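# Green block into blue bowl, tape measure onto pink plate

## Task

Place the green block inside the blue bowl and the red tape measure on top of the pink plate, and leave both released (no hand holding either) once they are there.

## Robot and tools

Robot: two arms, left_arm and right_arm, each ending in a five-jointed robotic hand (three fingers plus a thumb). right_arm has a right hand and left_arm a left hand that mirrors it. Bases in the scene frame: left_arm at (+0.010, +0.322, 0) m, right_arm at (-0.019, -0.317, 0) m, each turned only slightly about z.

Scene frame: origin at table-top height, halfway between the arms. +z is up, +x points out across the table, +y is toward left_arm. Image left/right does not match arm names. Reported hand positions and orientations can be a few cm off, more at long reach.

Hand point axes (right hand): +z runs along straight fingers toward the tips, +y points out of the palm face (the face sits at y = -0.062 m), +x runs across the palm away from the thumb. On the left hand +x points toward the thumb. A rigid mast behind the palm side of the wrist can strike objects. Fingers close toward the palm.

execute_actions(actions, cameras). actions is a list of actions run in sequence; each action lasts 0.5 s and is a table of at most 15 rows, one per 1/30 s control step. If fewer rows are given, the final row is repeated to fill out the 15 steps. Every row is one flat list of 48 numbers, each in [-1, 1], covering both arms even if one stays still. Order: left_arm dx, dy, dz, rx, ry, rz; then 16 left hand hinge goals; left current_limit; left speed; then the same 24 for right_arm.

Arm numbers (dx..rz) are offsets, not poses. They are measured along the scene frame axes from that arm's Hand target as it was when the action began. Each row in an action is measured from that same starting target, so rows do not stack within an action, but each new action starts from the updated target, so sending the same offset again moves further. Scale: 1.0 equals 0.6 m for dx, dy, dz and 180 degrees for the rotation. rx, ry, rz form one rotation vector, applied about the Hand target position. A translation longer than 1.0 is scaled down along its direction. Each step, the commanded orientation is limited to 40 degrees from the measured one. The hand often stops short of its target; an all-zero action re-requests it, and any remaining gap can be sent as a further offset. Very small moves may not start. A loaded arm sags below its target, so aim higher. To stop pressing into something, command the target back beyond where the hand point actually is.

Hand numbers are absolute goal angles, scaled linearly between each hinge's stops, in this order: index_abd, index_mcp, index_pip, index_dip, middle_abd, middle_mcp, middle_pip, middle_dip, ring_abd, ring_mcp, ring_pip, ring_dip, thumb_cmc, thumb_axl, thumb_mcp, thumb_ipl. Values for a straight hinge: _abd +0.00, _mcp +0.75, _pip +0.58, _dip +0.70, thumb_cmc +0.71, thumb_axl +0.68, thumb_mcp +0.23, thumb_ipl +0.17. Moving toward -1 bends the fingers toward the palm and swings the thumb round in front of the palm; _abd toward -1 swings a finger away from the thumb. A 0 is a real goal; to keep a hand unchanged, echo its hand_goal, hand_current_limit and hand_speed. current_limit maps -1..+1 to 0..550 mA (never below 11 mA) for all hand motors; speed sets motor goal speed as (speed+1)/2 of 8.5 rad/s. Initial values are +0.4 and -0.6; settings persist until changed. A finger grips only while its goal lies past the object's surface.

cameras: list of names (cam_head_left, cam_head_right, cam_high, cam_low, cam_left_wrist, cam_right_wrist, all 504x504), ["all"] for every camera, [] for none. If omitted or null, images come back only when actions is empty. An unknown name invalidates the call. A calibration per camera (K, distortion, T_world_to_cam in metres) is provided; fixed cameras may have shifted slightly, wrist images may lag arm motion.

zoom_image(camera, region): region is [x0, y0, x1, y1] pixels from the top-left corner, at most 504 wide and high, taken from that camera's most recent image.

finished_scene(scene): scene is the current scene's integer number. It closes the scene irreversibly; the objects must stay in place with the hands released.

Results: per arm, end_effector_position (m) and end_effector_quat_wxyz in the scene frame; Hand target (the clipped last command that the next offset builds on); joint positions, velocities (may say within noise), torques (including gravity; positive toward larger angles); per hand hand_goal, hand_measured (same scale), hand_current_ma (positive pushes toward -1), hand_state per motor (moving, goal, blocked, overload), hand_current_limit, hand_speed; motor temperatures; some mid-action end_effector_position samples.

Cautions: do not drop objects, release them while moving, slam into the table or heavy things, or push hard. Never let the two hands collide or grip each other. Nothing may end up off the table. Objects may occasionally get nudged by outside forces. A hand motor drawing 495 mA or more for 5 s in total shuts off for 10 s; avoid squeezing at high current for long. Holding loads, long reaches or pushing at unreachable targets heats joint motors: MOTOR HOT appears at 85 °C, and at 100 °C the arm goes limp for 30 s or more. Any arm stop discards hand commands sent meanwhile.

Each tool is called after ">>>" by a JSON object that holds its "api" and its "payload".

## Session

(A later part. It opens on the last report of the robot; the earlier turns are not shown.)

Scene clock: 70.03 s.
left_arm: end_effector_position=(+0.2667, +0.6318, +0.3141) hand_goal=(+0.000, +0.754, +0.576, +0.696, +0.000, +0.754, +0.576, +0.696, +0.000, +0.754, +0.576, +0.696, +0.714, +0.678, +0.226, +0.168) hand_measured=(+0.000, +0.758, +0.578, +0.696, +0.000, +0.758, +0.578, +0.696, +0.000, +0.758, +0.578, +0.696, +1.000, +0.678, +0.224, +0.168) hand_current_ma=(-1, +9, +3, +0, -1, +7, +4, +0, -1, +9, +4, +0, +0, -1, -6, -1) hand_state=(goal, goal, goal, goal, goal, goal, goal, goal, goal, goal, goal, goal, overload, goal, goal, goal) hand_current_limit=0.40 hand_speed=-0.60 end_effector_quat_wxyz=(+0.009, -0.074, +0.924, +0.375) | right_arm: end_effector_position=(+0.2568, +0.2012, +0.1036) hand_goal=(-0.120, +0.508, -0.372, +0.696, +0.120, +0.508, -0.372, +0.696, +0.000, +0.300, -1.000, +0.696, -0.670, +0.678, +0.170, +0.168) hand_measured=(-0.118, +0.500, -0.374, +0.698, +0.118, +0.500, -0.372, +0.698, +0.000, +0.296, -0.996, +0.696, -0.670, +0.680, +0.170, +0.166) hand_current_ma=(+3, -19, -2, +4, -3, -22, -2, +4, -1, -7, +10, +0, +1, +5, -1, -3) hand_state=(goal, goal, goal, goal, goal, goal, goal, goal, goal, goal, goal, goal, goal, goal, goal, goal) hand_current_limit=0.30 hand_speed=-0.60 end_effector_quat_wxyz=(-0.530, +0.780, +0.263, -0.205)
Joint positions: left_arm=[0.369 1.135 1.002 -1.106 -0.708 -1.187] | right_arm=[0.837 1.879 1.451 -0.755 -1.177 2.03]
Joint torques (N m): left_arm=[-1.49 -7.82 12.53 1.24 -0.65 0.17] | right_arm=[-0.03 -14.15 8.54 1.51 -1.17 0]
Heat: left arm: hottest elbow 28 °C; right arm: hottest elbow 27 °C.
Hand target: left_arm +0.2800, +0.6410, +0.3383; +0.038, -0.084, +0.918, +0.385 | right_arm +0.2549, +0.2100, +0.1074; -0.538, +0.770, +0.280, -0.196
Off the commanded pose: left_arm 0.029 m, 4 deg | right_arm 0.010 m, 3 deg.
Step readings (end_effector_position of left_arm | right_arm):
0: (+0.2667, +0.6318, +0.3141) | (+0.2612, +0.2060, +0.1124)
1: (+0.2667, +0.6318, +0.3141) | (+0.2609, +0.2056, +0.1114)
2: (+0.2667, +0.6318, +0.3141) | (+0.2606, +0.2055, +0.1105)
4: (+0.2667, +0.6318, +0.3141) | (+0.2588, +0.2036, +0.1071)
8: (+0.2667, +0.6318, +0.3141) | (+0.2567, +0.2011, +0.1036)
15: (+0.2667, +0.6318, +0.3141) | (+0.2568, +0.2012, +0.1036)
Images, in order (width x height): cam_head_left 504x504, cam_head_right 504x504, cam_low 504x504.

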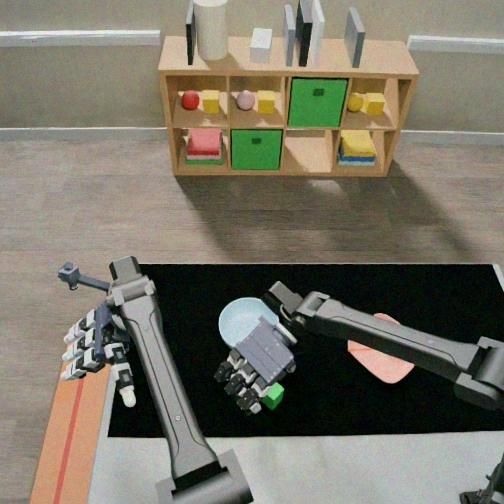

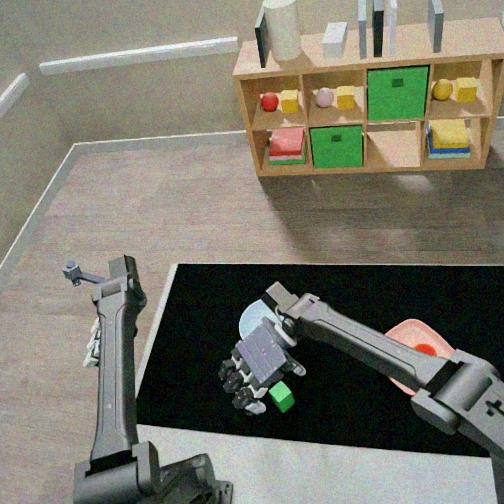

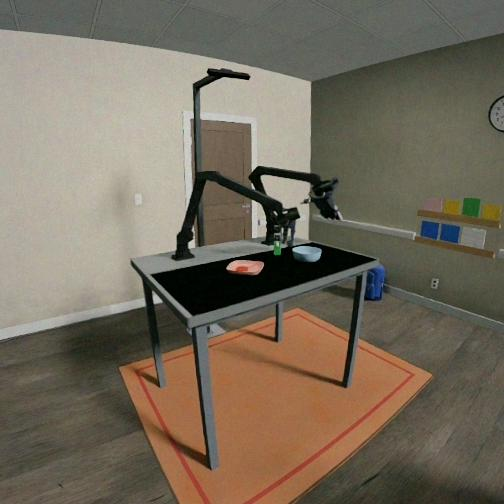

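>>> {"api": "execute_actions", "payload": {"actions": [[[0,0,0,0,0,0, 0,0.754,0.576,0.696,0,0.754,0.576,0.696,0,0.754,0.576,0.696,0.714,0.678,0.226,0.168,0.4,-0.6, 0,0,-0.025,0,0,0, -0.12,0.507,-0.372,0.696,0.12,0.507,-0.372,0.696,0,0.3,-1,0.696,-0.671,0.677,0.169,0.168,0.3,-0.6]],[[0,0,0,0,0,0, 0,0.754,0.576,0.696,0,0.754,0.576,0.696,0,0.754,0.576,0.696,0.714,0.678,0.226,0.168,0.4,-0.6, 0,0,-0.02,0,0,0, -0.12,0.507,-0.372,0.696,0.12,0.507,-0.372,0.696,0,0.3,-1,0.696,-0.671,0.677,0.169,0.168,0.3,-0.6]]], "cameras": ["cam_head_left","cam_head_right","cam_low"]}}

>>> {"api": "zoom_image", "payload": {"camera": "cam_head_right", "region": [230, 320, 340, 430]}}

>>> {"api": "zoom_image", "payload": {"camera": "cam_low", "region": [250, 210, 330, 280]}}

Scene clock: 72.17 s.
left_arm: end_effector_position=(+0.2667, +0.6318, +0.3141) hand_goal=(+0.000, +0.754, +0.576, +0.696, +0.000, +0.754, +0.576, +0.696, +0.000, +0.754, +0.576, +0.696, +0.714, +0.678, +0.226, +0.168) hand_measured=(+0.000, +0.758, +0.578, +0.696, +0.000, +0.758, +0.578, +0.696, +0.000, +0.758, +0.578, +0.696, +1.000, +0.678, +0.224, +0.168) hand_current_ma=(-1, +9, +3, +0, -1, +7, +4, +0, -1, +9, +4, +0, +0, -1, -6, -1) hand_state=(goal, goal, goal, goal, goal, goal, goal, goal, goal, goal, goal, goal, overload, goal, goal, goal) hand_current_limit=0.40 hand_speed=-0.60 end_effector_quat_wxyz=(+0.009, -0.074, +0.924, +0.375) | right_arm: end_effector_position=(+0.2590, +0.2036, +0.0865) hand_goal=(-0.120, +0.508, -0.372, +0.696, +0.120, +0.508, -0.372, +0.696, +0.000, +0.300, -1.000, +0.696, -0.670, +0.678, +0.170, +0.168) hand_measured=(-0.118, +0.500, -0.374, +0.698, +0.118, +0.500, -0.372, +0.698, +0.000, +0.296, -0.996, +0.696, -0.670, +0.680, +0.170, +0.166) hand_current_ma=(+3, -19, -2, +4, -3, -22, -2, +4, -1, -7, +10, +0, +1, +5, -1, -3) hand_state=(goal, goal, goal, goal, goal, goal, goal, goal, goal, goal, goal, goal, goal, goal, goal, goal) hand_current_limit=0.30 hand_speed=-0.60 end_effector_quat_wxyz=(-0.535, +0.776, +0.271, -0.195)
Joint positions: left_arm=[0.369 1.135 1.002 -1.106 -0.708 -1.187] | right_arm=[0.837 1.894 1.423 -0.689 -1.178 2.025]
Joint torques (N m): left_arm=[-1.61 -6.89 12.31 1.28 -0.67 0.16] | right_arm=[0.26 -12.57 7.98 1.29 -1.17 -0.01]
Heat: left arm: hottest elbow 28 °C; right arm: hottest elbow 27 °C.
Hand target: left_arm +0.2800, +0.6410, +0.3383; +0.038, -0.084, +0.918, +0.385 | right_arm +0.2550, +0.2100, +0.0804; -0.538, +0.770, +0.280, -0.196
Off the commanded pose: left_arm 0.029 m, 4 deg | right_arm 0.010 m, 1 deg.
Step readings (end_effector_position of left_arm | right_arm):
0: (+0.2667, +0.6318, +0.3141) | (+0.2569, +0.2012, +0.1036)
1: (+0.2667, +0.6318, +0.3141) | (+0.2574, +0.2018, +0.1031)
2: (+0.2667, +0.6318, +0.3141) | (+0.2579, +0.2024, +0.1022)
4: (+0.2667, +0.6318, +0.3141) | (+0.2581, +0.2026, +0.0994)
8: (+0.2667, +0.6318, +0.3141) | (+0.2577, +0.2021, +0.0961)
15: (+0.2667, +0.6318, +0.3141) | (+0.2577, +0.2021, +0.0956)
16: (+0.2667, +0.6318, +0.3141) | (+0.2579, +0.2024, +0.0944)
17: (+0.2667, +0.6318, +0.3141) | (+0.2585, +0.2031, +0.0940)
19: (+0.2667, +0.6318, +0.3141) | (+0.2586, +0.2031, +0.0908)
23: (+0.2667, +0.6318, +0.3141) | (+0.2584, +0.2029, +0.0864)
30: (+0.2667, +0.6318, +0.3141) | (+0.2590, +0.2036, +0.0865)
Images, in order (width x height): cam_head_left 504x504, cam_head_right 504x504, cam_low 504x504.

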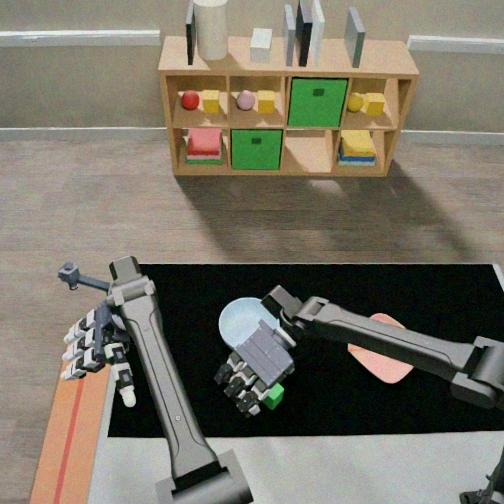

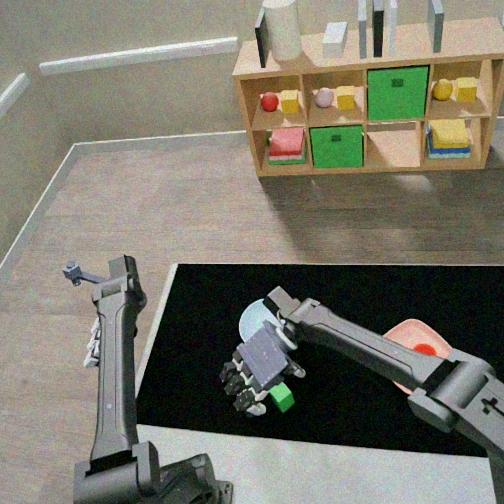

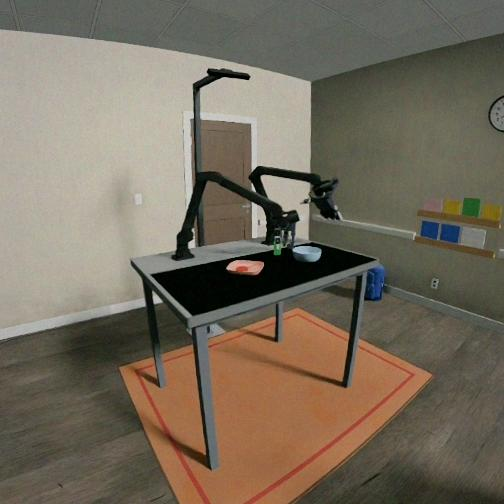

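Scaled by 4.582 from the camera's 504x504 image, which has a finer 720x720 frame.

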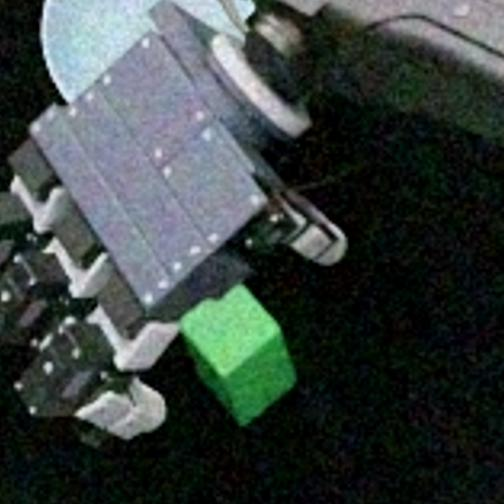

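Scaled by 6.300 from the camera's 504x504 image, which has a finer 720x720 frame.

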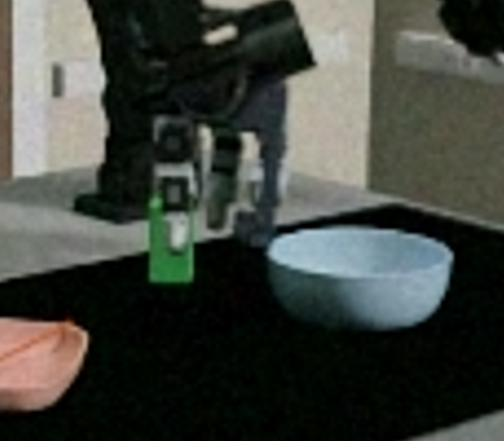

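>>> {"api": "execute_actions", "payload": {"actions": [[[0,0,0,0,0,0, 0,0.754,0.576,0.696,0,0.754,0.576,0.696,0,0.754,0.576,0.696,0.714,0.678,0.226,0.168,0.4,-0.6, 0,0,-0.015,0,0,0, -0.12,0.507,-0.372,0.696,0.12,0.507,-0.372,0.696,0,0.3,-1,0.696,-0.671,0.677,0.169,0.168,0.3,-0.6]],[[0,0,0,0,0,0, 0,0.754,0.576,0.696,0,0.754,0.576,0.696,0,0.754,0.576,0.696,0.714,0.678,0.226,0.168,0.4,-0.6, 0,0,0,0,0,0, -0.12,0.35,-0.372,0.696,0.12,0.35,-0.372,0.696,0,0.3,-1,0.696,-0.671,0.677,0,0.168,0.2,-0.8]],[[0,0,0,0,0,0, 0,0.754,0.576,0.696,0,0.754,0.576,0.696,0,0.754,0.576,0.696,0.714,0.678,0.226,0.168,0.4,-0.6, 0,0,0,0,0,0, -0.12,0.07,-0.372,0.696,0.12,0.07,-0.372,0.696,0,0.3,-1,0.696,-0.671,0.677,-0.2,0.168,0.2,-0.88]]], "cameras": ["cam_head_left","cam_head_right","cam_low"]}}

>>> {"api": "zoom_image", "payload": {"camera": "cam_head_right", "region": [230, 320, 340, 430]}}

>>> {"api": "zoom_image", "payload": {"camera": "cam_low", "region": [250, 210, 330, 280]}}

Scene clock: 75.40 s.
left_arm: end_effector_position=(+0.2667, +0.6318, +0.3141) hand_goal=(+0.000, +0.754, +0.576, +0.696, +0.000, +0.754, +0.576, +0.696, +0.000, +0.754, +0.576, +0.696, +0.714, +0.678, +0.226, +0.168) hand_measured=(+0.000, +0.758, +0.578, +0.696, +0.000, +0.758, +0.578, +0.696, +0.000, +0.758, +0.578, +0.696, +1.000, +0.678, +0.224, +0.168) hand_current_ma=(-1, +9, +3, +0, -1, +7, +4, +0, -1, +9, +4, +0, +0, -1, -6, -1) hand_state=(goal, goal, goal, goal, goal, goal, goal, goal, goal, goal, goal, goal, overload, goal, goal, goal) hand_current_limit=0.40 hand_speed=-0.60 end_effector_quat_wxyz=(+0.009, -0.074, +0.924, +0.375) | right_arm: end_effector_position=(+0.2602, +0.2053, +0.0856) hand_goal=(-0.120, +0.070, -0.372, +0.696, +0.120, +0.070, -0.372, +0.696, +0.000, +0.300, -1.000, +0.696, -0.670, +0.678, -0.200, +0.168) hand_measured=(-0.112, +0.236, -0.356, +0.702, +0.118, +0.070, -0.372, +0.698, +0.000, +0.296, -0.996, +0.696, -0.686, +0.674, -0.100, +0.184) hand_current_ma=(+15, +330, +46, +13, -3, +1, -2, +4, -1, -7, +10, +0, -45, -13, +330, +65) hand_state=(goal, blocked, goal, goal, goal, goal, goal, goal, goal, goal, goal, goal, goal, goal, blocked, goal) hand_current_limit=0.20 hand_speed=-0.88 end_effector_quat_wxyz=(-0.538, +0.774, +0.275, -0.191)
Joint positions: left_arm=[0.369 1.135 1.002 -1.106 -0.708 -1.187] | right_arm=[0.837 1.894 1.419 -0.671 -1.18 2.025]
Joint torques (N m): left_arm=[-1.49 -7.59 12.44 1.14 -0.67 0.17] | right_arm=[-0.38 -12.22 7.54 1.5 -1.05 0]
Heat: left arm: hottest elbow 28 °C; right arm: hottest elbow 27 °C.
Hand target: left_arm +0.2800, +0.6410, +0.3383; +0.038, -0.084, +0.918, +0.385 | right_arm +0.2550, +0.2101, +0.0714; -0.538, +0.770, +0.280, -0.196
Off the commanded pose: left_arm 0.029 m, 4 deg | right_arm 0.016 m, 1 deg.
Step readings (end_effector_position of left_arm | right_arm):
0: (+0.2667, +0.6318, +0.3141) | (+0.2590, +0.2036, +0.0865)
1: (+0.2667, +0.6318, +0.3141) | (+0.2591, +0.2037, +0.0860)
2: (+0.2667, +0.6318, +0.3141) | (+0.2598, +0.2045, +0.0862)
4: (+0.2667, +0.6318, +0.3141) | (+0.2599, +0.2046, +0.0852)
8: (+0.2667, +0.6318, +0.3141) | (+0.2604, +0.2051, +0.0853)
15: (+0.2667, +0.6318, +0.3141) | (+0.2605, +0.2052, +0.0854)
16: (+0.2667, +0.6318, +0.3141) | (+0.2605, +0.2052, +0.0854)
17: (+0.2667, +0.6318, +0.3141) | (+0.2605, +0.2052, +0.0854)
19: (+0.2667, +0.6318, +0.3141) | (+0.2605, +0.2052, +0.0854)
23: (+0.2667, +0.6318, +0.3141) | (+0.2605, +0.2052, +0.0854)
30: (+0.2667, +0.6318, +0.3141) | (+0.2605, +0.2052, +0.0854)
31: (+0.2667, +0.6318, +0.3141) | (+0.2605, +0.2052, +0.0854)
32: (+0.2667, +0.6318, +0.3141) | (+0.2605, +0.2052, +0.0854)
34: (+0.2667, +0.6318, +0.3141) | (+0.2605, +0.2052, +0.0854)
38: (+0.2667, +0.6318, +0.3141) | (+0.2605, +0.2052, +0.0854)
45: (+0.2667, +0.6318, +0.3141) | (+0.2603, +0.2053, +0.0855)
Images, in order (width x height): cam_head_left 504x504, cam_head_right 504x504, cam_low 504x504.

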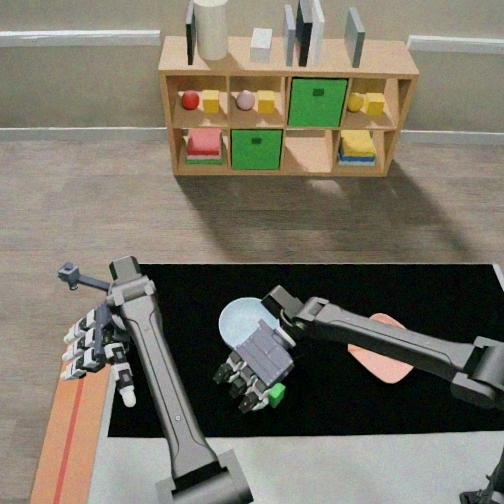

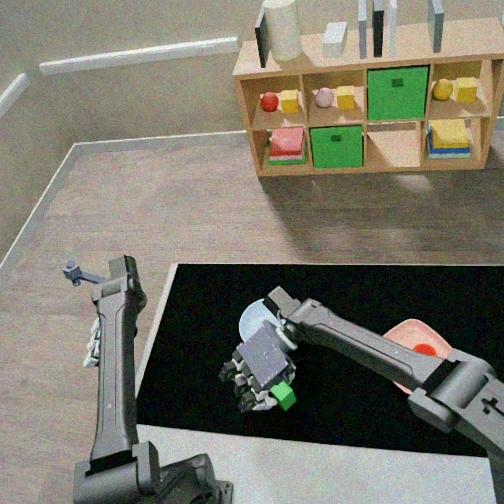

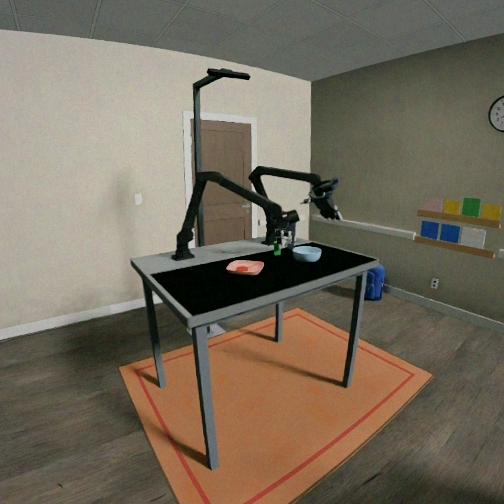

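Scaled by 4.582 from the camera's 504x504 image, which has a finer 720x720 frame.

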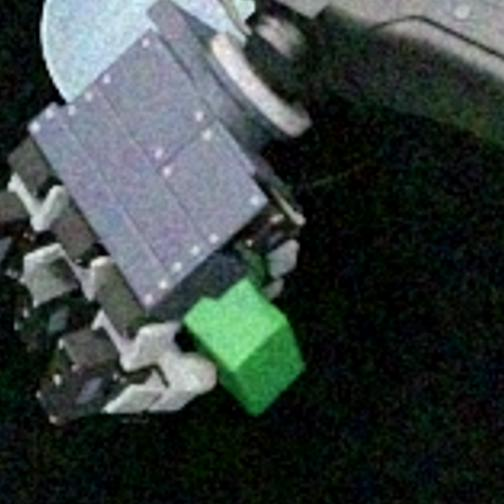

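Scaled by 6.300 from the camera's 504x504 image, which has a finer 720x720 frame.

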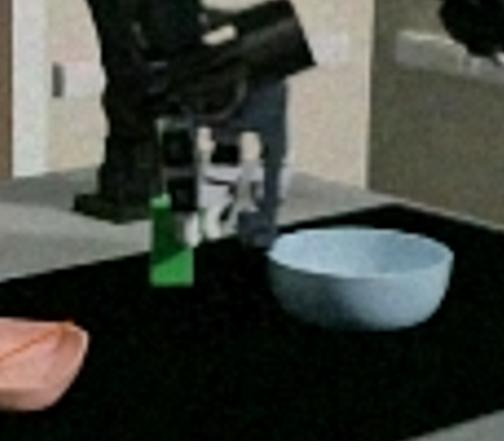

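>>> {"api": "execute_actions", "payload": {"actions": [[[0,0,0,0,0,0, 0,0.754,0.576,0.696,0,0.754,0.576,0.696,0,0.754,0.576,0.696,0.714,0.678,0.226,0.168,0.4,-0.6, 0,0,0,0,0,0, -0.12,0.507,-0.372,0.696,0.12,0.507,-0.372,0.696,0,0.3,-1,0.696,-0.671,0.677,0.169,0.168,0.3,-0.8]],[[0,0,0,0,0,0, 0,0.754,0.576,0.696,0,0.754,0.576,0.696,0,0.754,0.576,0.696,0.714,0.678,0.226,0.168,0.4,-0.6, -0.015,-0.02,0.05,0,0,0, -0.12,0.507,-0.372,0.696,0.12,0.507,-0.372,0.696,0,0.3,-1,0.696,-0.671,0.677,0.169,0.168,0.3,-0.8]],[[0,0,0,0,0,0, 0,0.754,0.576,0.696,0,0.754,0.576,0.696,0,0.754,0.576,0.696,0.714,0.678,0.226,0.168,0.4,-0.6, 0,0,-0.05,0,0,0, -0.12,0.507,-0.372,0.696,0.12,0.507,-0.372,0.696,0,0.3,-1,0.696,-0.671,0.677,0.169,0.168,0.3,-0.8]]], "cameras": ["cam_head_left","cam_head_right","cam_low"]}}

>>> {"api": "zoom_image", "payload": {"camera": "cam_head_right", "region": [230, 320, 340, 430]}}

>>> {"api": "zoom_image", "payload": {"camera": "cam_low", "region": [250, 210, 330, 280]}}

Scene clock: 77.97 s.
left_arm: end_effector_position=(+0.2667, +0.6318, +0.3141) hand_goal=(+0.000, +0.754, +0.576, +0.696, +0.000, +0.754, +0.576, +0.696, +0.000, +0.754, +0.576, +0.696, +0.714, +0.678, +0.226, +0.168) hand_measured=(+0.000, +0.758, +0.578, +0.696, +0.000, +0.758, +0.578, +0.696, +0.000, +0.758, +0.578, +0.696, +1.000, +0.678, +0.224, +0.168) hand_current_ma=(-1, +9, +3, +0, -1, +7, +4, +0, -1, +9, +4, +0, +0, -1, -6, -1) hand_state=(goal, goal, goal, goal, goal, goal, goal, goal, goal, goal, goal, goal, overload, goal, goal, goal) hand_current_limit=0.40 hand_speed=-0.60 end_effector_quat_wxyz=(+0.009, -0.074, +0.924, +0.375) | right_arm: end_effector_position=(+0.2469, +0.1900, +0.0703) hand_goal=(-0.120, +0.508, -0.372, +0.696, +0.120, +0.508, -0.372, +0.696, +0.000, +0.300, -1.000, +0.696, -0.670, +0.678, +0.170, +0.168) hand_measured=(-0.118, +0.496, -0.368, +0.698, +0.118, +0.494, -0.372, +0.698, +0.000, +0.296, -0.996, +0.696, -0.672, +0.676, +0.166, +0.170) hand_current_ma=(+5, -37, +7, +5, -3, -38, -2, +4, -1, -7, +10, +0, -4, -5, -11, +5) hand_state=(goal, goal, goal, goal, goal, goal, goal, goal, goal, goal, goal, goal, goal, goal, goal, goal) hand_current_limit=0.30 hand_speed=-0.80 end_effector_quat_wxyz=(-0.531, +0.778, +0.267, -0.203)
Joint positions: left_arm=[0.369 1.135 1.002 -1.106 -0.708 -1.187] | right_arm=[0.837 1.882 1.357 -0.657 -1.18 2.022]
Joint torques (N m): left_arm=[-1.67 -6.95 12.44 1.26 -0.67 0.18] | right_arm=[0.26 -13.39 8.25 1.31 -1.1 0.02]
Heat: left arm: hottest elbow 28 °C; right arm: hottest elbow 27 °C.
Hand target: left_arm +0.2800, +0.6410, +0.3383; +0.038, -0.084, +0.918, +0.385 | right_arm +0.2460, +0.1980, +0.0714; -0.538, +0.770, +0.280, -0.196
Off the commanded pose: left_arm 0.029 m, 4 deg | right_arm 0.008 m, 2 deg.
Step readings (end_effector_position of left_arm | right_arm):
0: (+0.2667, +0.6318, +0.3141) | (+0.2602, +0.2053, +0.0856)
1: (+0.2667, +0.6318, +0.3141) | (+0.2602, +0.2053, +0.0856)
2: (+0.2667, +0.6318, +0.3141) | (+0.2602, +0.2053, +0.0856)
4: (+0.2667, +0.6318, +0.3141) | (+0.2602, +0.2053, +0.0856)
8: (+0.2667, +0.6318, +0.3141) | (+0.2602, +0.2053, +0.0856)
15: (+0.2667, +0.6318, +0.3141) | (+0.2602, +0.2053, +0.0856)
16: (+0.2667, +0.6318, +0.3141) | (+0.2596, +0.2046, +0.0849)
17: (+0.2667, +0.6318, +0.3141) | (+0.2584, +0.2031, +0.0849)
19: (+0.2667, +0.6318, +0.3141) | (+0.2555, +0.1998, +0.0847)
23: (+0.2667, +0.6318, +0.3141) | (+0.2530, +0.1969, +0.0834)
30: (+0.2667, +0.6318, +0.3141) | (+0.2524, +0.1963, +0.0828)
31: (+0.2667, +0.6318, +0.3141) | (+0.2520, +0.1958, +0.0813)
32: (+0.2667, +0.6318, +0.3141) | (+0.2516, +0.1954, +0.0793)
34: (+0.2667, +0.6318, +0.3141) | (+0.2497, +0.1932, +0.0751)
38: (+0.2667, +0.6318, +0.3141) | (+0.2462, +0.1892, +0.0694)
45: (+0.2667, +0.6318, +0.3141) | (+0.2469, +0.1900, +0.0703)
Images, in order (width x height): cam_head_left 504x504, cam_head_right 504x504, cam_low 504x504.

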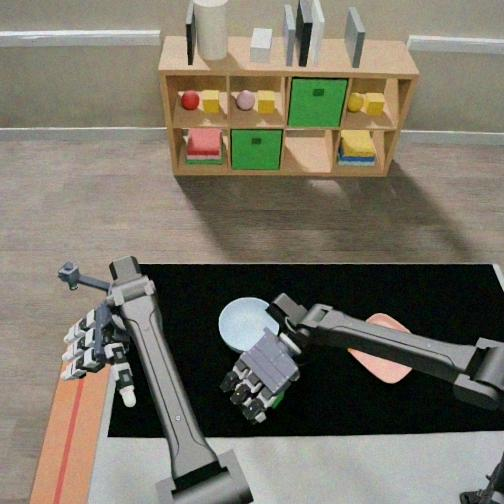

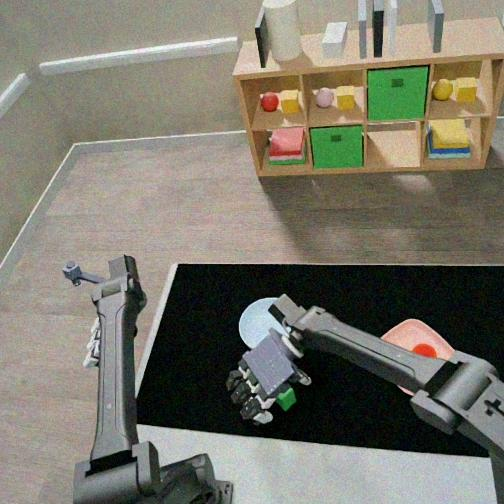

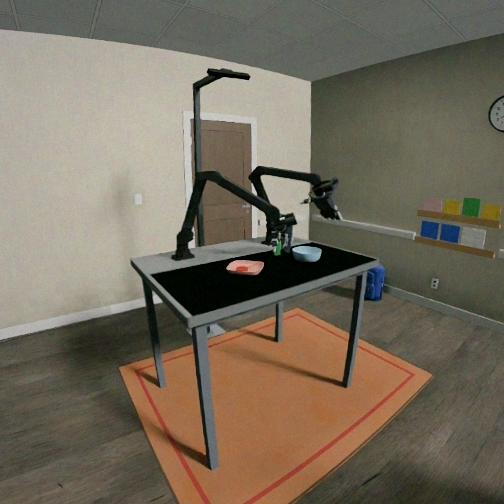

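Scaled by 4.582 from the camera's 504x504 image, which has a finer 720x720 frame.

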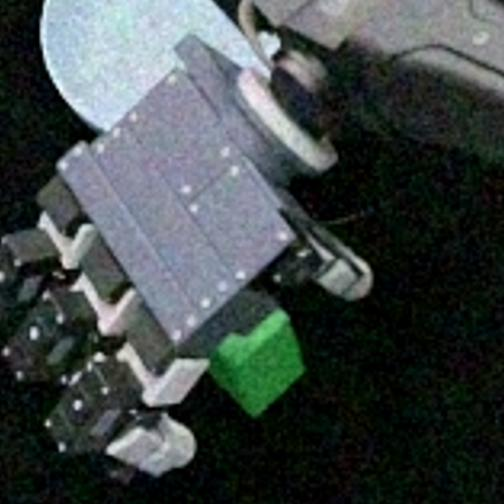

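Scaled by 6.300 from the camera's 504x504 image, which has a finer 720x720 frame.

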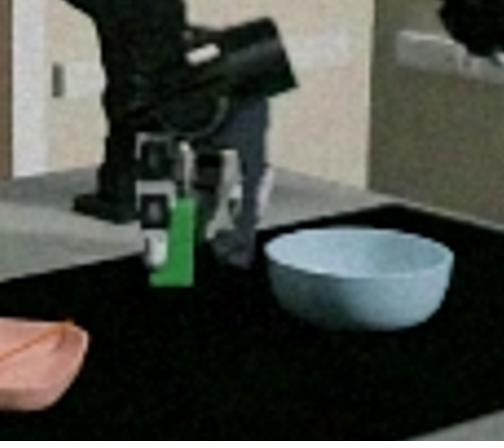

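>>> {"api": "execute_actions", "payload": {"actions": [[[0,0,0,0,0,0, 0,0.754,0.576,0.696,0,0.754,0.576,0.696,0,0.754,0.576,0.696,0.714,0.678,0.226,0.168,0.4,-0.6, 0.0145,0.0145,0.0,0,0,0, -0.12,0.507,-0.372,0.696,0.12,0.507,-0.372,0.696,0,0.3,-1,0.696,-0.671,0.677,0.169,0.168,0.3,-0.8]]], "cameras": ["cam_head_left","cam_head_right","cam_low"]}}

>>> {"api": "zoom_image", "payload": {"camera": "cam_head_right", "region": [230, 320, 340, 430]}}

>>> {"api": "zoom_image", "payload": {"camera": "cam_low", "region": [250, 210, 330, 280]}}

Scene clock: 79.20 s.
left_arm: end_effector_position=(+0.2667, +0.6318, +0.3141) hand_goal=(+0.000, +0.754, +0.576, +0.696, +0.000, +0.754, +0.576, +0.696, +0.000, +0.754, +0.576, +0.696, +0.714, +0.678, +0.226, +0.168) hand_measured=(+0.000, +0.758, +0.578, +0.696, +0.000, +0.758, +0.578, +0.696, +0.000, +0.758, +0.578, +0.696, +1.000, +0.678, +0.224, +0.168) hand_current_ma=(-1, +9, +3, +0, -1, +7, +4, +0, -1, +9, +4, +0, +0, -1, -6, -1) hand_state=(goal, goal, goal, goal, goal, goal, goal, goal, goal, goal, goal, goal, overload, goal, goal, goal) hand_current_limit=0.40 hand_speed=-0.60 end_effector_quat_wxyz=(+0.009, -0.074, +0.924, +0.375) | right_arm: end_effector_position=(+0.2458, +0.1888, +0.0573) hand_goal=(-0.120, +0.508, -0.372, +0.696, +0.120, +0.508, -0.372, +0.696, +0.000, +0.300, -1.000, +0.696, -0.670, +0.678, +0.170, +0.168) hand_measured=(-0.118, +0.496, -0.368, +0.698, +0.118, +0.494, -0.372, +0.698, +0.000, +0.296, -0.996, +0.696, -0.672, +0.676, +0.166, +0.170) hand_current_ma=(+5, -37, +7, +5, -3, -38, -2, +4, -1, -7, +10, +0, -4, -5, -11, +5) hand_state=(goal, goal, goal, goal, goal, goal, goal, goal, goal, goal, goal, goal, goal, goal, goal, goal) hand_current_limit=0.30 hand_speed=-0.80 end_effector_quat_wxyz=(-0.526, +0.781, +0.261, -0.211)
Joint positions: left_arm=[0.369 1.135 1.002 -1.106 -0.708 -1.187] | right_arm=[0.837 1.906 1.357 -0.657 -1.18 2.022]
Joint torques (N m): left_arm=[-1.67 -7.06 12.36 1.06 -0.68 0.16] | right_arm=[0.32 -12.75 11.4 0.85 -1.11 -0.07]
Heat: left arm: hottest elbow 28 °C; right arm: hottest elbow 27 °C.
Hand target: left_arm +0.2800, +0.6410, +0.3383; +0.038, -0.084, +0.918, +0.385 | right_arm +0.2547, +0.2067, +0.0714; -0.538, +0.770, +0.280, -0.196
Off the commanded pose: left_arm 0.029 m, 4 deg | right_arm 0.024 m, 3 deg.
Step readings (end_effector_position of left_arm | right_arm):
0: (+0.2667, +0.6318, +0.3141) | (+0.2469, +0.1900, +0.0703)
1: (+0.2667, +0.6318, +0.3141) | (+0.2468, +0.1899, +0.0695)
2: (+0.2667, +0.6318, +0.3141) | (+0.2468, +0.1899, +0.0687)
4: (+0.2667, +0.6318, +0.3141) | (+0.2465, +0.1896, +0.0654)
8: (+0.2667, +0.6318, +0.3141) | (+0.2459, +0.1889, +0.0589)
15: (+0.2667, +0.6318, +0.3141) | (+0.2458, +0.1888, +0.0573)
Images, in order (width x height): cam_head_left 504x504, cam_head_right 504x504, cam_low 504x504.

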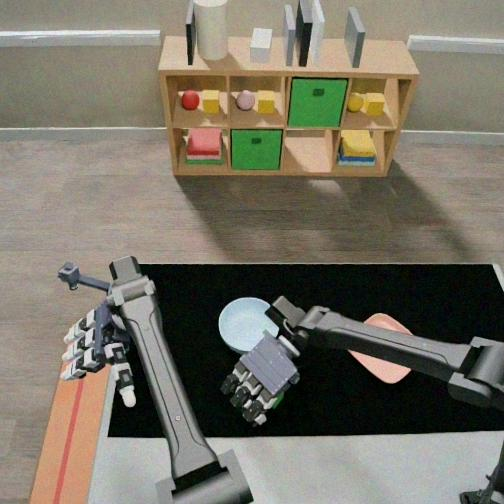

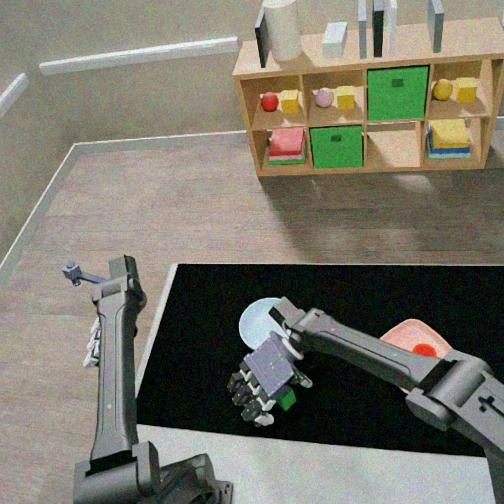

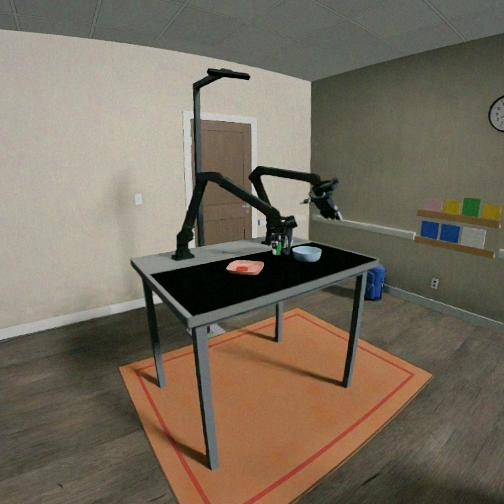

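Scaled by 4.582 from the camera's 504x504 image, which has a finer 720x720 frame.

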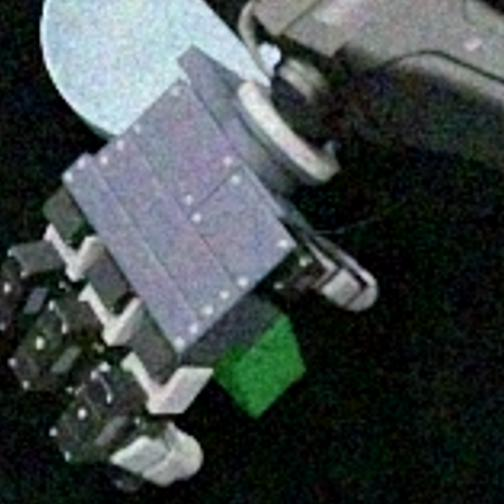

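Scaled by 6.300 from the camera's 504x504 image, which has a finer 720x720 frame.

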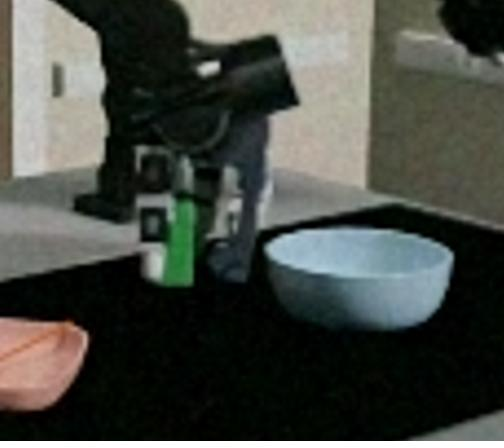

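>>> {"api": "execute_actions", "payload": {"actions": [[[0,0,0,0,0,0, 0,0.754,0.576,0.696,0,0.754,0.576,0.696,0,0.754,0.576,0.696,0.714,0.678,0.226,0.168,0.4,-0.6, 0,0,0.1,0,0,0, -0.12,0.507,-0.372,0.696,0.12,0.507,-0.372,0.696,0,0.3,-1,0.696,-0.671,0.677,0.169,0.168,0.3,-0.8]],[[0,0,0,0,0,0, 0,0.754,0.576,0.696,0,0.754,0.576,0.696,0,0.754,0.576,0.696,0.714,0.678,0.226,0.168,0.4,-0.6, -0.0053,-0.003,-0.093,0,0,0, -0.12,0.507,-0.372,0.696,0.12,0.507,-0.372,0.696,0,0.3,-1,0.696,-0.671,0.677,0.169,0.168,0.3,-0.8]]], "cameras": ["cam_head_left","cam_head_right","cam_low"]}}

>>> {"api": "zoom_image", "payload": {"camera": "cam_head_right", "region": [230, 320, 340, 430]}}

>>> {"api": "zoom_image", "payload": {"camera": "cam_low", "region": [250, 210, 330, 280]}}

Scene clock: 80.97 s.
left_arm: end_effector_position=(+0.2667, +0.6318, +0.3141) hand_goal=(+0.000, +0.754, +0.576, +0.696, +0.000, +0.754, +0.576, +0.696, +0.000, +0.754, +0.576, +0.696, +0.714, +0.678, +0.226, +0.168) hand_measured=(+0.000, +0.758, +0.578, +0.696, +0.000, +0.758, +0.578, +0.696, +0.000, +0.758, +0.578, +0.696, +1.000, +0.678, +0.224, +0.168) hand_current_ma=(-1, +9, +3, +0, -1, +7, +4, +0, -1, +9, +4, +0, +0, -1, -6, -1) hand_state=(goal, goal, goal, goal, goal, goal, goal, goal, goal, goal, goal, goal, overload, goal, goal, goal) hand_current_limit=0.40 hand_speed=-0.60 end_effector_quat_wxyz=(+0.009, -0.074, +0.924, +0.375) | right_arm: end_effector_position=(+0.2535, +0.1976, +0.0773) hand_goal=(-0.120, +0.508, -0.372, +0.696, +0.120, +0.508, -0.372, +0.696, +0.000, +0.300, -1.000, +0.696, -0.670, +0.678, +0.170, +0.168) hand_measured=(-0.118, +0.496, -0.370, +0.698, +0.118, +0.496, -0.372, +0.698, +0.000, +0.296, -0.996, +0.696, -0.672, +0.676, +0.166, +0.170) hand_current_ma=(+4, -33, +6, +5, -3, -36, -2, +4, -1, -7, +10, +0, -2, -5, -9, +4) hand_state=(goal, goal, goal, goal, goal, goal, goal, goal, goal, goal, goal, goal, goal, goal, goal, goal) hand_current_limit=0.30 hand_speed=-0.80 end_effector_quat_wxyz=(-0.533, +0.777, +0.270, -0.200)
Joint positions: left_arm=[0.369 1.135 1.002 -1.106 -0.708 -1.187] | right_arm=[0.837 1.893 1.394 -0.677 -1.18 2.019]
Joint torques (N m): left_arm=[-1.32 -6.89 12.46 1.03 -0.63 0.2] | right_arm=[0.62 -12.1 8.14 1.47 -1.06 0.08]
Motor temperatures (°C): left_arm=[23 20 29 24 22 19] | right_arm=[24 21 27 24 22 21]
Heat: left arm: hottest elbow 29 °C; right arm: hottest elbow 27 °C.
Hand target: left_arm +0.2800, +0.6410, +0.3383; +0.038, -0.084, +0.918, +0.385 | right_arm +0.2515, +0.2049, +0.0756; -0.538, +0.770, +0.280, -0.196
Off the commanded pose: left_arm 0.029 m, 4 deg | right_arm 0.008 m, 2 deg.
Step readings (end_effector_position of left_arm | right_arm):
0: (+0.2667, +0.6318, +0.3141) | (+0.2458, +0.1888, +0.0573)
1: (+0.2667, +0.6318, +0.3141) | (+0.2446, +0.1874, +0.0589)
2: (+0.2667, +0.6318, +0.3141) | (+0.2425, +0.1850, +0.0609)
4: (+0.2667, +0.6318, +0.3141) | (+0.2395, +0.1816, +0.0675)
8: (+0.2667, +0.6318, +0.3141) | (+0.2414, +0.1838, +0.0837)
15: (+0.2667, +0.6318, +0.3141) | (+0.2447, +0.1876, +0.0928)
16: (+0.2667, +0.6318, +0.3141) | (+0.2462, +0.1893, +0.0925)
17: (+0.2667, +0.6318, +0.3141) | (+0.2477, +0.1923, +0.0910)
19: (+0.2667, +0.6318, +0.3141) | (+0.2517, +0.1969, +0.0869)
23: (+0.2667, +0.6318, +0.3141) | (+0.2538, +0.1979, +0.0791)
30: (+0.2667, +0.6318, +0.3141) | (+0.2534, +0.1975, +0.0773)
Images, in order (width x height): cam_head_left 504x504, cam_head_right 504x504, cam_low 504x504.

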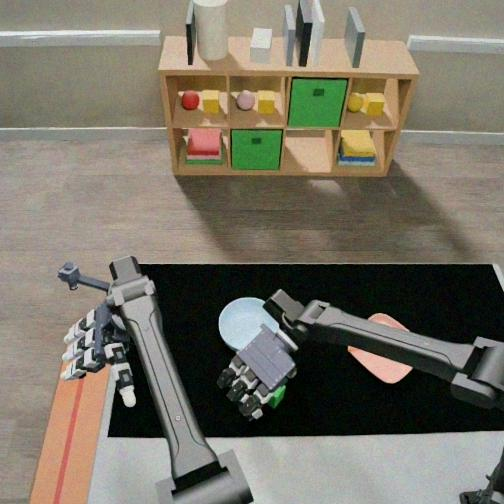

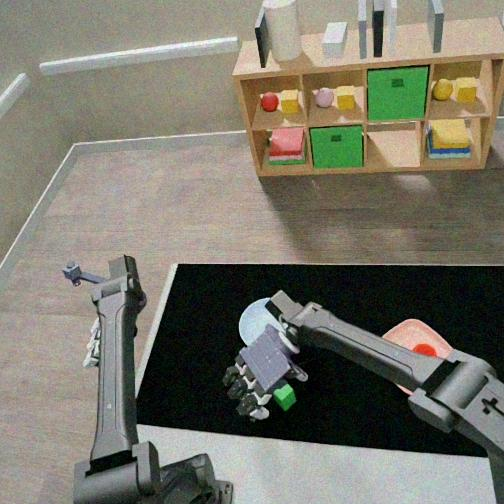

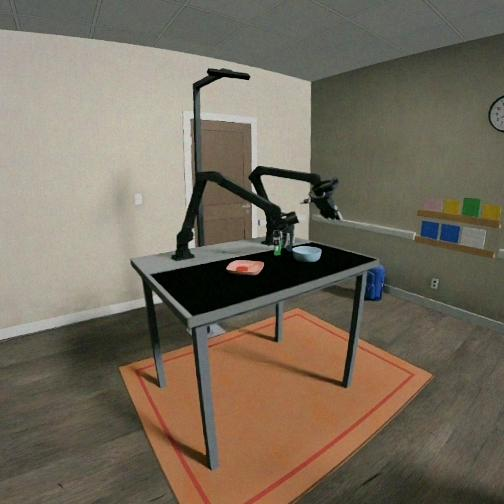

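Scaled by 4.582 from the camera's 504x504 image, which has a finer 720x720 frame.

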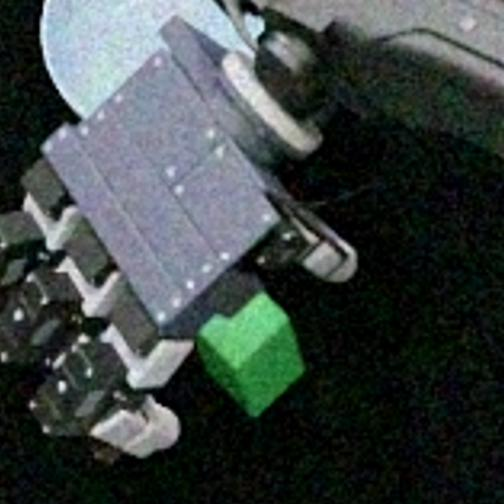

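Scaled by 6.300 from the camera's 504x504 image, which has a finer 720x720 frame.

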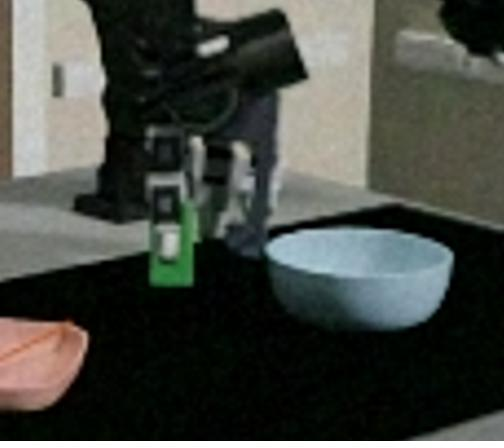

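>>> {"api": "execute_actions", "payload": {"actions": [[[0,0,0,0,0,0, 0,0.754,0.576,0.696,0,0.754,0.576,0.696,0,0.754,0.576,0.696,0.714,0.678,0.226,0.168,0.4,-0.6, 0,0,0,0,0,0, -0.12,0.35,-0.372,0.696,0.12,0.35,-0.372,0.696,0,0.3,-1,0.696,-0.671,0.677,0,0.168,0.2,-0.8]],[[0,0,0,0,0,0, 0,0.754,0.576,0.696,0,0.754,0.576,0.696,0,0.754,0.576,0.696,0.714,0.678,0.226,0.168,0.4,-0.6, 0,0,0,0,0,0, -0.12,0.1,-0.372,0.696,0.12,0.1,-0.372,0.696,0,0.3,-1,0.696,-0.671,0.677,-0.2,0.168,0.2,-0.88]]], "cameras": ["cam_head_left","cam_head_right","cam_low"]}}

>>> {"api": "zoom_image", "payload": {"camera": "cam_head_right", "region": [230, 320, 340, 430]}}

>>> {"api": "zoom_image", "payload": {"camera": "cam_low", "region": [250, 210, 330, 280]}}

Scene clock: 82.87 s.
left_arm: end_effector_position=(+0.2667, +0.6318, +0.3141) hand_goal=(+0.000, +0.754, +0.576, +0.696, +0.000, +0.754, +0.576, +0.696, +0.000, +0.754, +0.576, +0.696, +0.714, +0.678, +0.226, +0.168) hand_measured=(+0.000, +0.758, +0.578, +0.696, +0.000, +0.758, +0.578, +0.696, +0.000, +0.758, +0.578, +0.696, +1.000, +0.678, +0.224, +0.168) hand_current_ma=(-1, +9, +3, +0, -1, +7, +4, +0, -1, +9, +4, +0, +0, -1, -6, -1) hand_state=(goal, goal, goal, goal, goal, goal, goal, goal, goal, goal, goal, goal, overload, goal, goal, goal) hand_current_limit=0.40 hand_speed=-0.60 end_effector_quat_wxyz=(+0.009, -0.074, +0.924, +0.375) | right_arm: end_effector_position=(+0.2519, +0.1984, +0.0773) hand_goal=(-0.120, +0.100, -0.372, +0.696, +0.120, +0.100, -0.372, +0.696, +0.000, +0.300, -1.000, +0.696, -0.670, +0.678, -0.200, +0.168) hand_measured=(-0.110, +0.202, -0.348, +0.706, +0.108, +0.200, -0.352, +0.706, +0.000, +0.296, -0.996, +0.696, -0.672, +0.676, -0.080, +0.194) hand_current_ma=(+24, +330, +73, +28, -28, +330, +60, +25, -1, -7, +10, +0, -5, -4, +330, +112) hand_state=(goal, blocked, blocked, goal, goal, blocked, blocked, goal, goal, goal, goal, goal, goal, goal, blocked, blocked) hand_current_limit=0.20 hand_speed=-0.88 end_effector_quat_wxyz=(-0.533, +0.776, +0.271, -0.201)
Joint positions: left_arm=[0.369 1.135 1.002 -1.106 -0.708 -1.187] | right_arm=[0.84 1.893 1.394 -0.677 -1.18 2.019]
Joint torques (N m): left_arm=[-1.44 -7.24 12.44 1.18 -0.69 0.16] | right_arm=[0.79 -13.1 7.94 1.59 -1.07 0.06]
Heat: left arm: hottest elbow 29 °C; right arm: hottest elbow 27 °C.
Hand target: left_arm +0.2800, +0.6410, +0.3383; +0.038, -0.084, +0.918, +0.385 | right_arm +0.2515, +0.2049, +0.0756; -0.538, +0.770, +0.280, -0.196
Off the commanded pose: left_arm 0.029 m, 4 deg | right_arm 0.007 m, 1 deg.
Step readings (end_effector_position of left_arm | right_arm):
0: (+0.2667, +0.6318, +0.3141) | (+0.2535, +0.1976, +0.0773)
1: (+0.2667, +0.6318, +0.3141) | (+0.2535, +0.1976, +0.0773)
2: (+0.2667, +0.6318, +0.3141) | (+0.2535, +0.1976, +0.0773)
4: (+0.2667, +0.6318, +0.3141) | (+0.2535, +0.1976, +0.0773)
8: (+0.2667, +0.6318, +0.3141) | (+0.2535, +0.1976, +0.0773)
15: (+0.2667, +0.6318, +0.3141) | (+0.2535, +0.1976, +0.0773)
16: (+0.2667, +0.6318, +0.3141) | (+0.2535, +0.1976, +0.0773)
17: (+0.2667, +0.6318, +0.3141) | (+0.2535, +0.1976, +0.0773)
19: (+0.2667, +0.6318, +0.3141) | (+0.2535, +0.1976, +0.0773)
23: (+0.2667, +0.6318, +0.3141) | (+0.2535, +0.1976, +0.0773)
30: (+0.2667, +0.6318, +0.3141) | (+0.2527, +0.1980, +0.0773)
Images, in order (width x height): cam_head_left 504x504, cam_head_right 504x504, cam_low 504x504.

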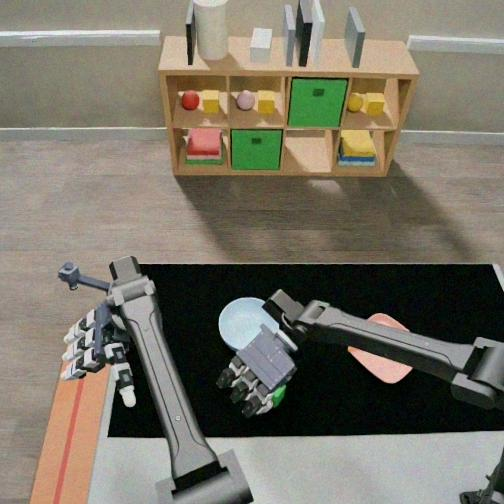

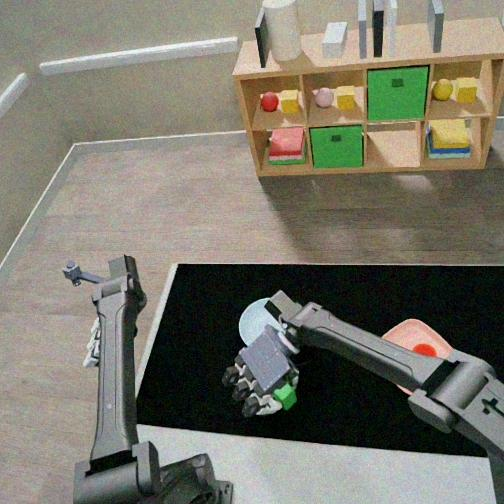

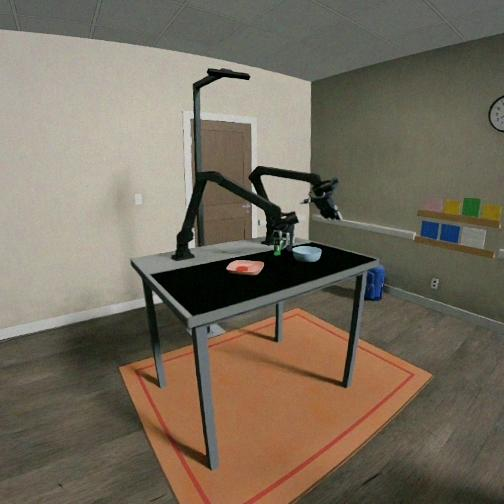

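Scaled by 4.582 from the camera's 504x504 image, which has a finer 720x720 frame.

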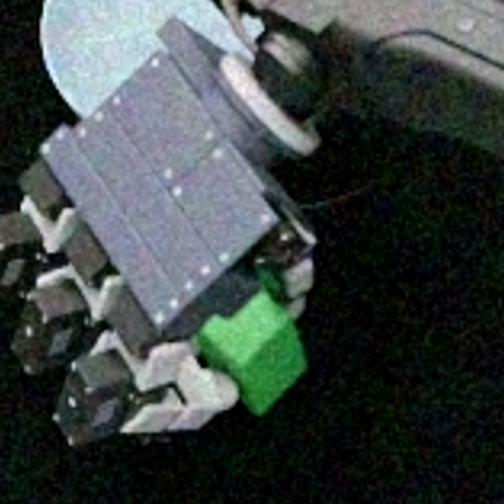

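Scaled by 6.300 from the camera's 504x504 image, which has a finer 720x720 frame.

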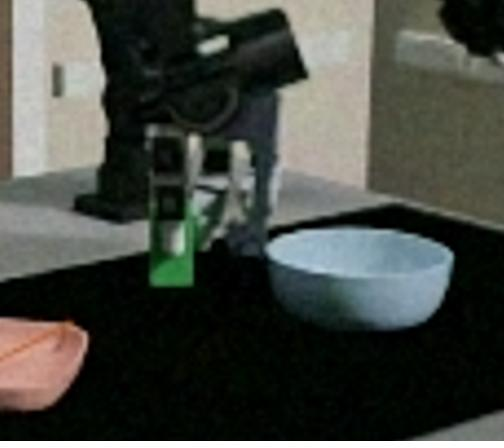

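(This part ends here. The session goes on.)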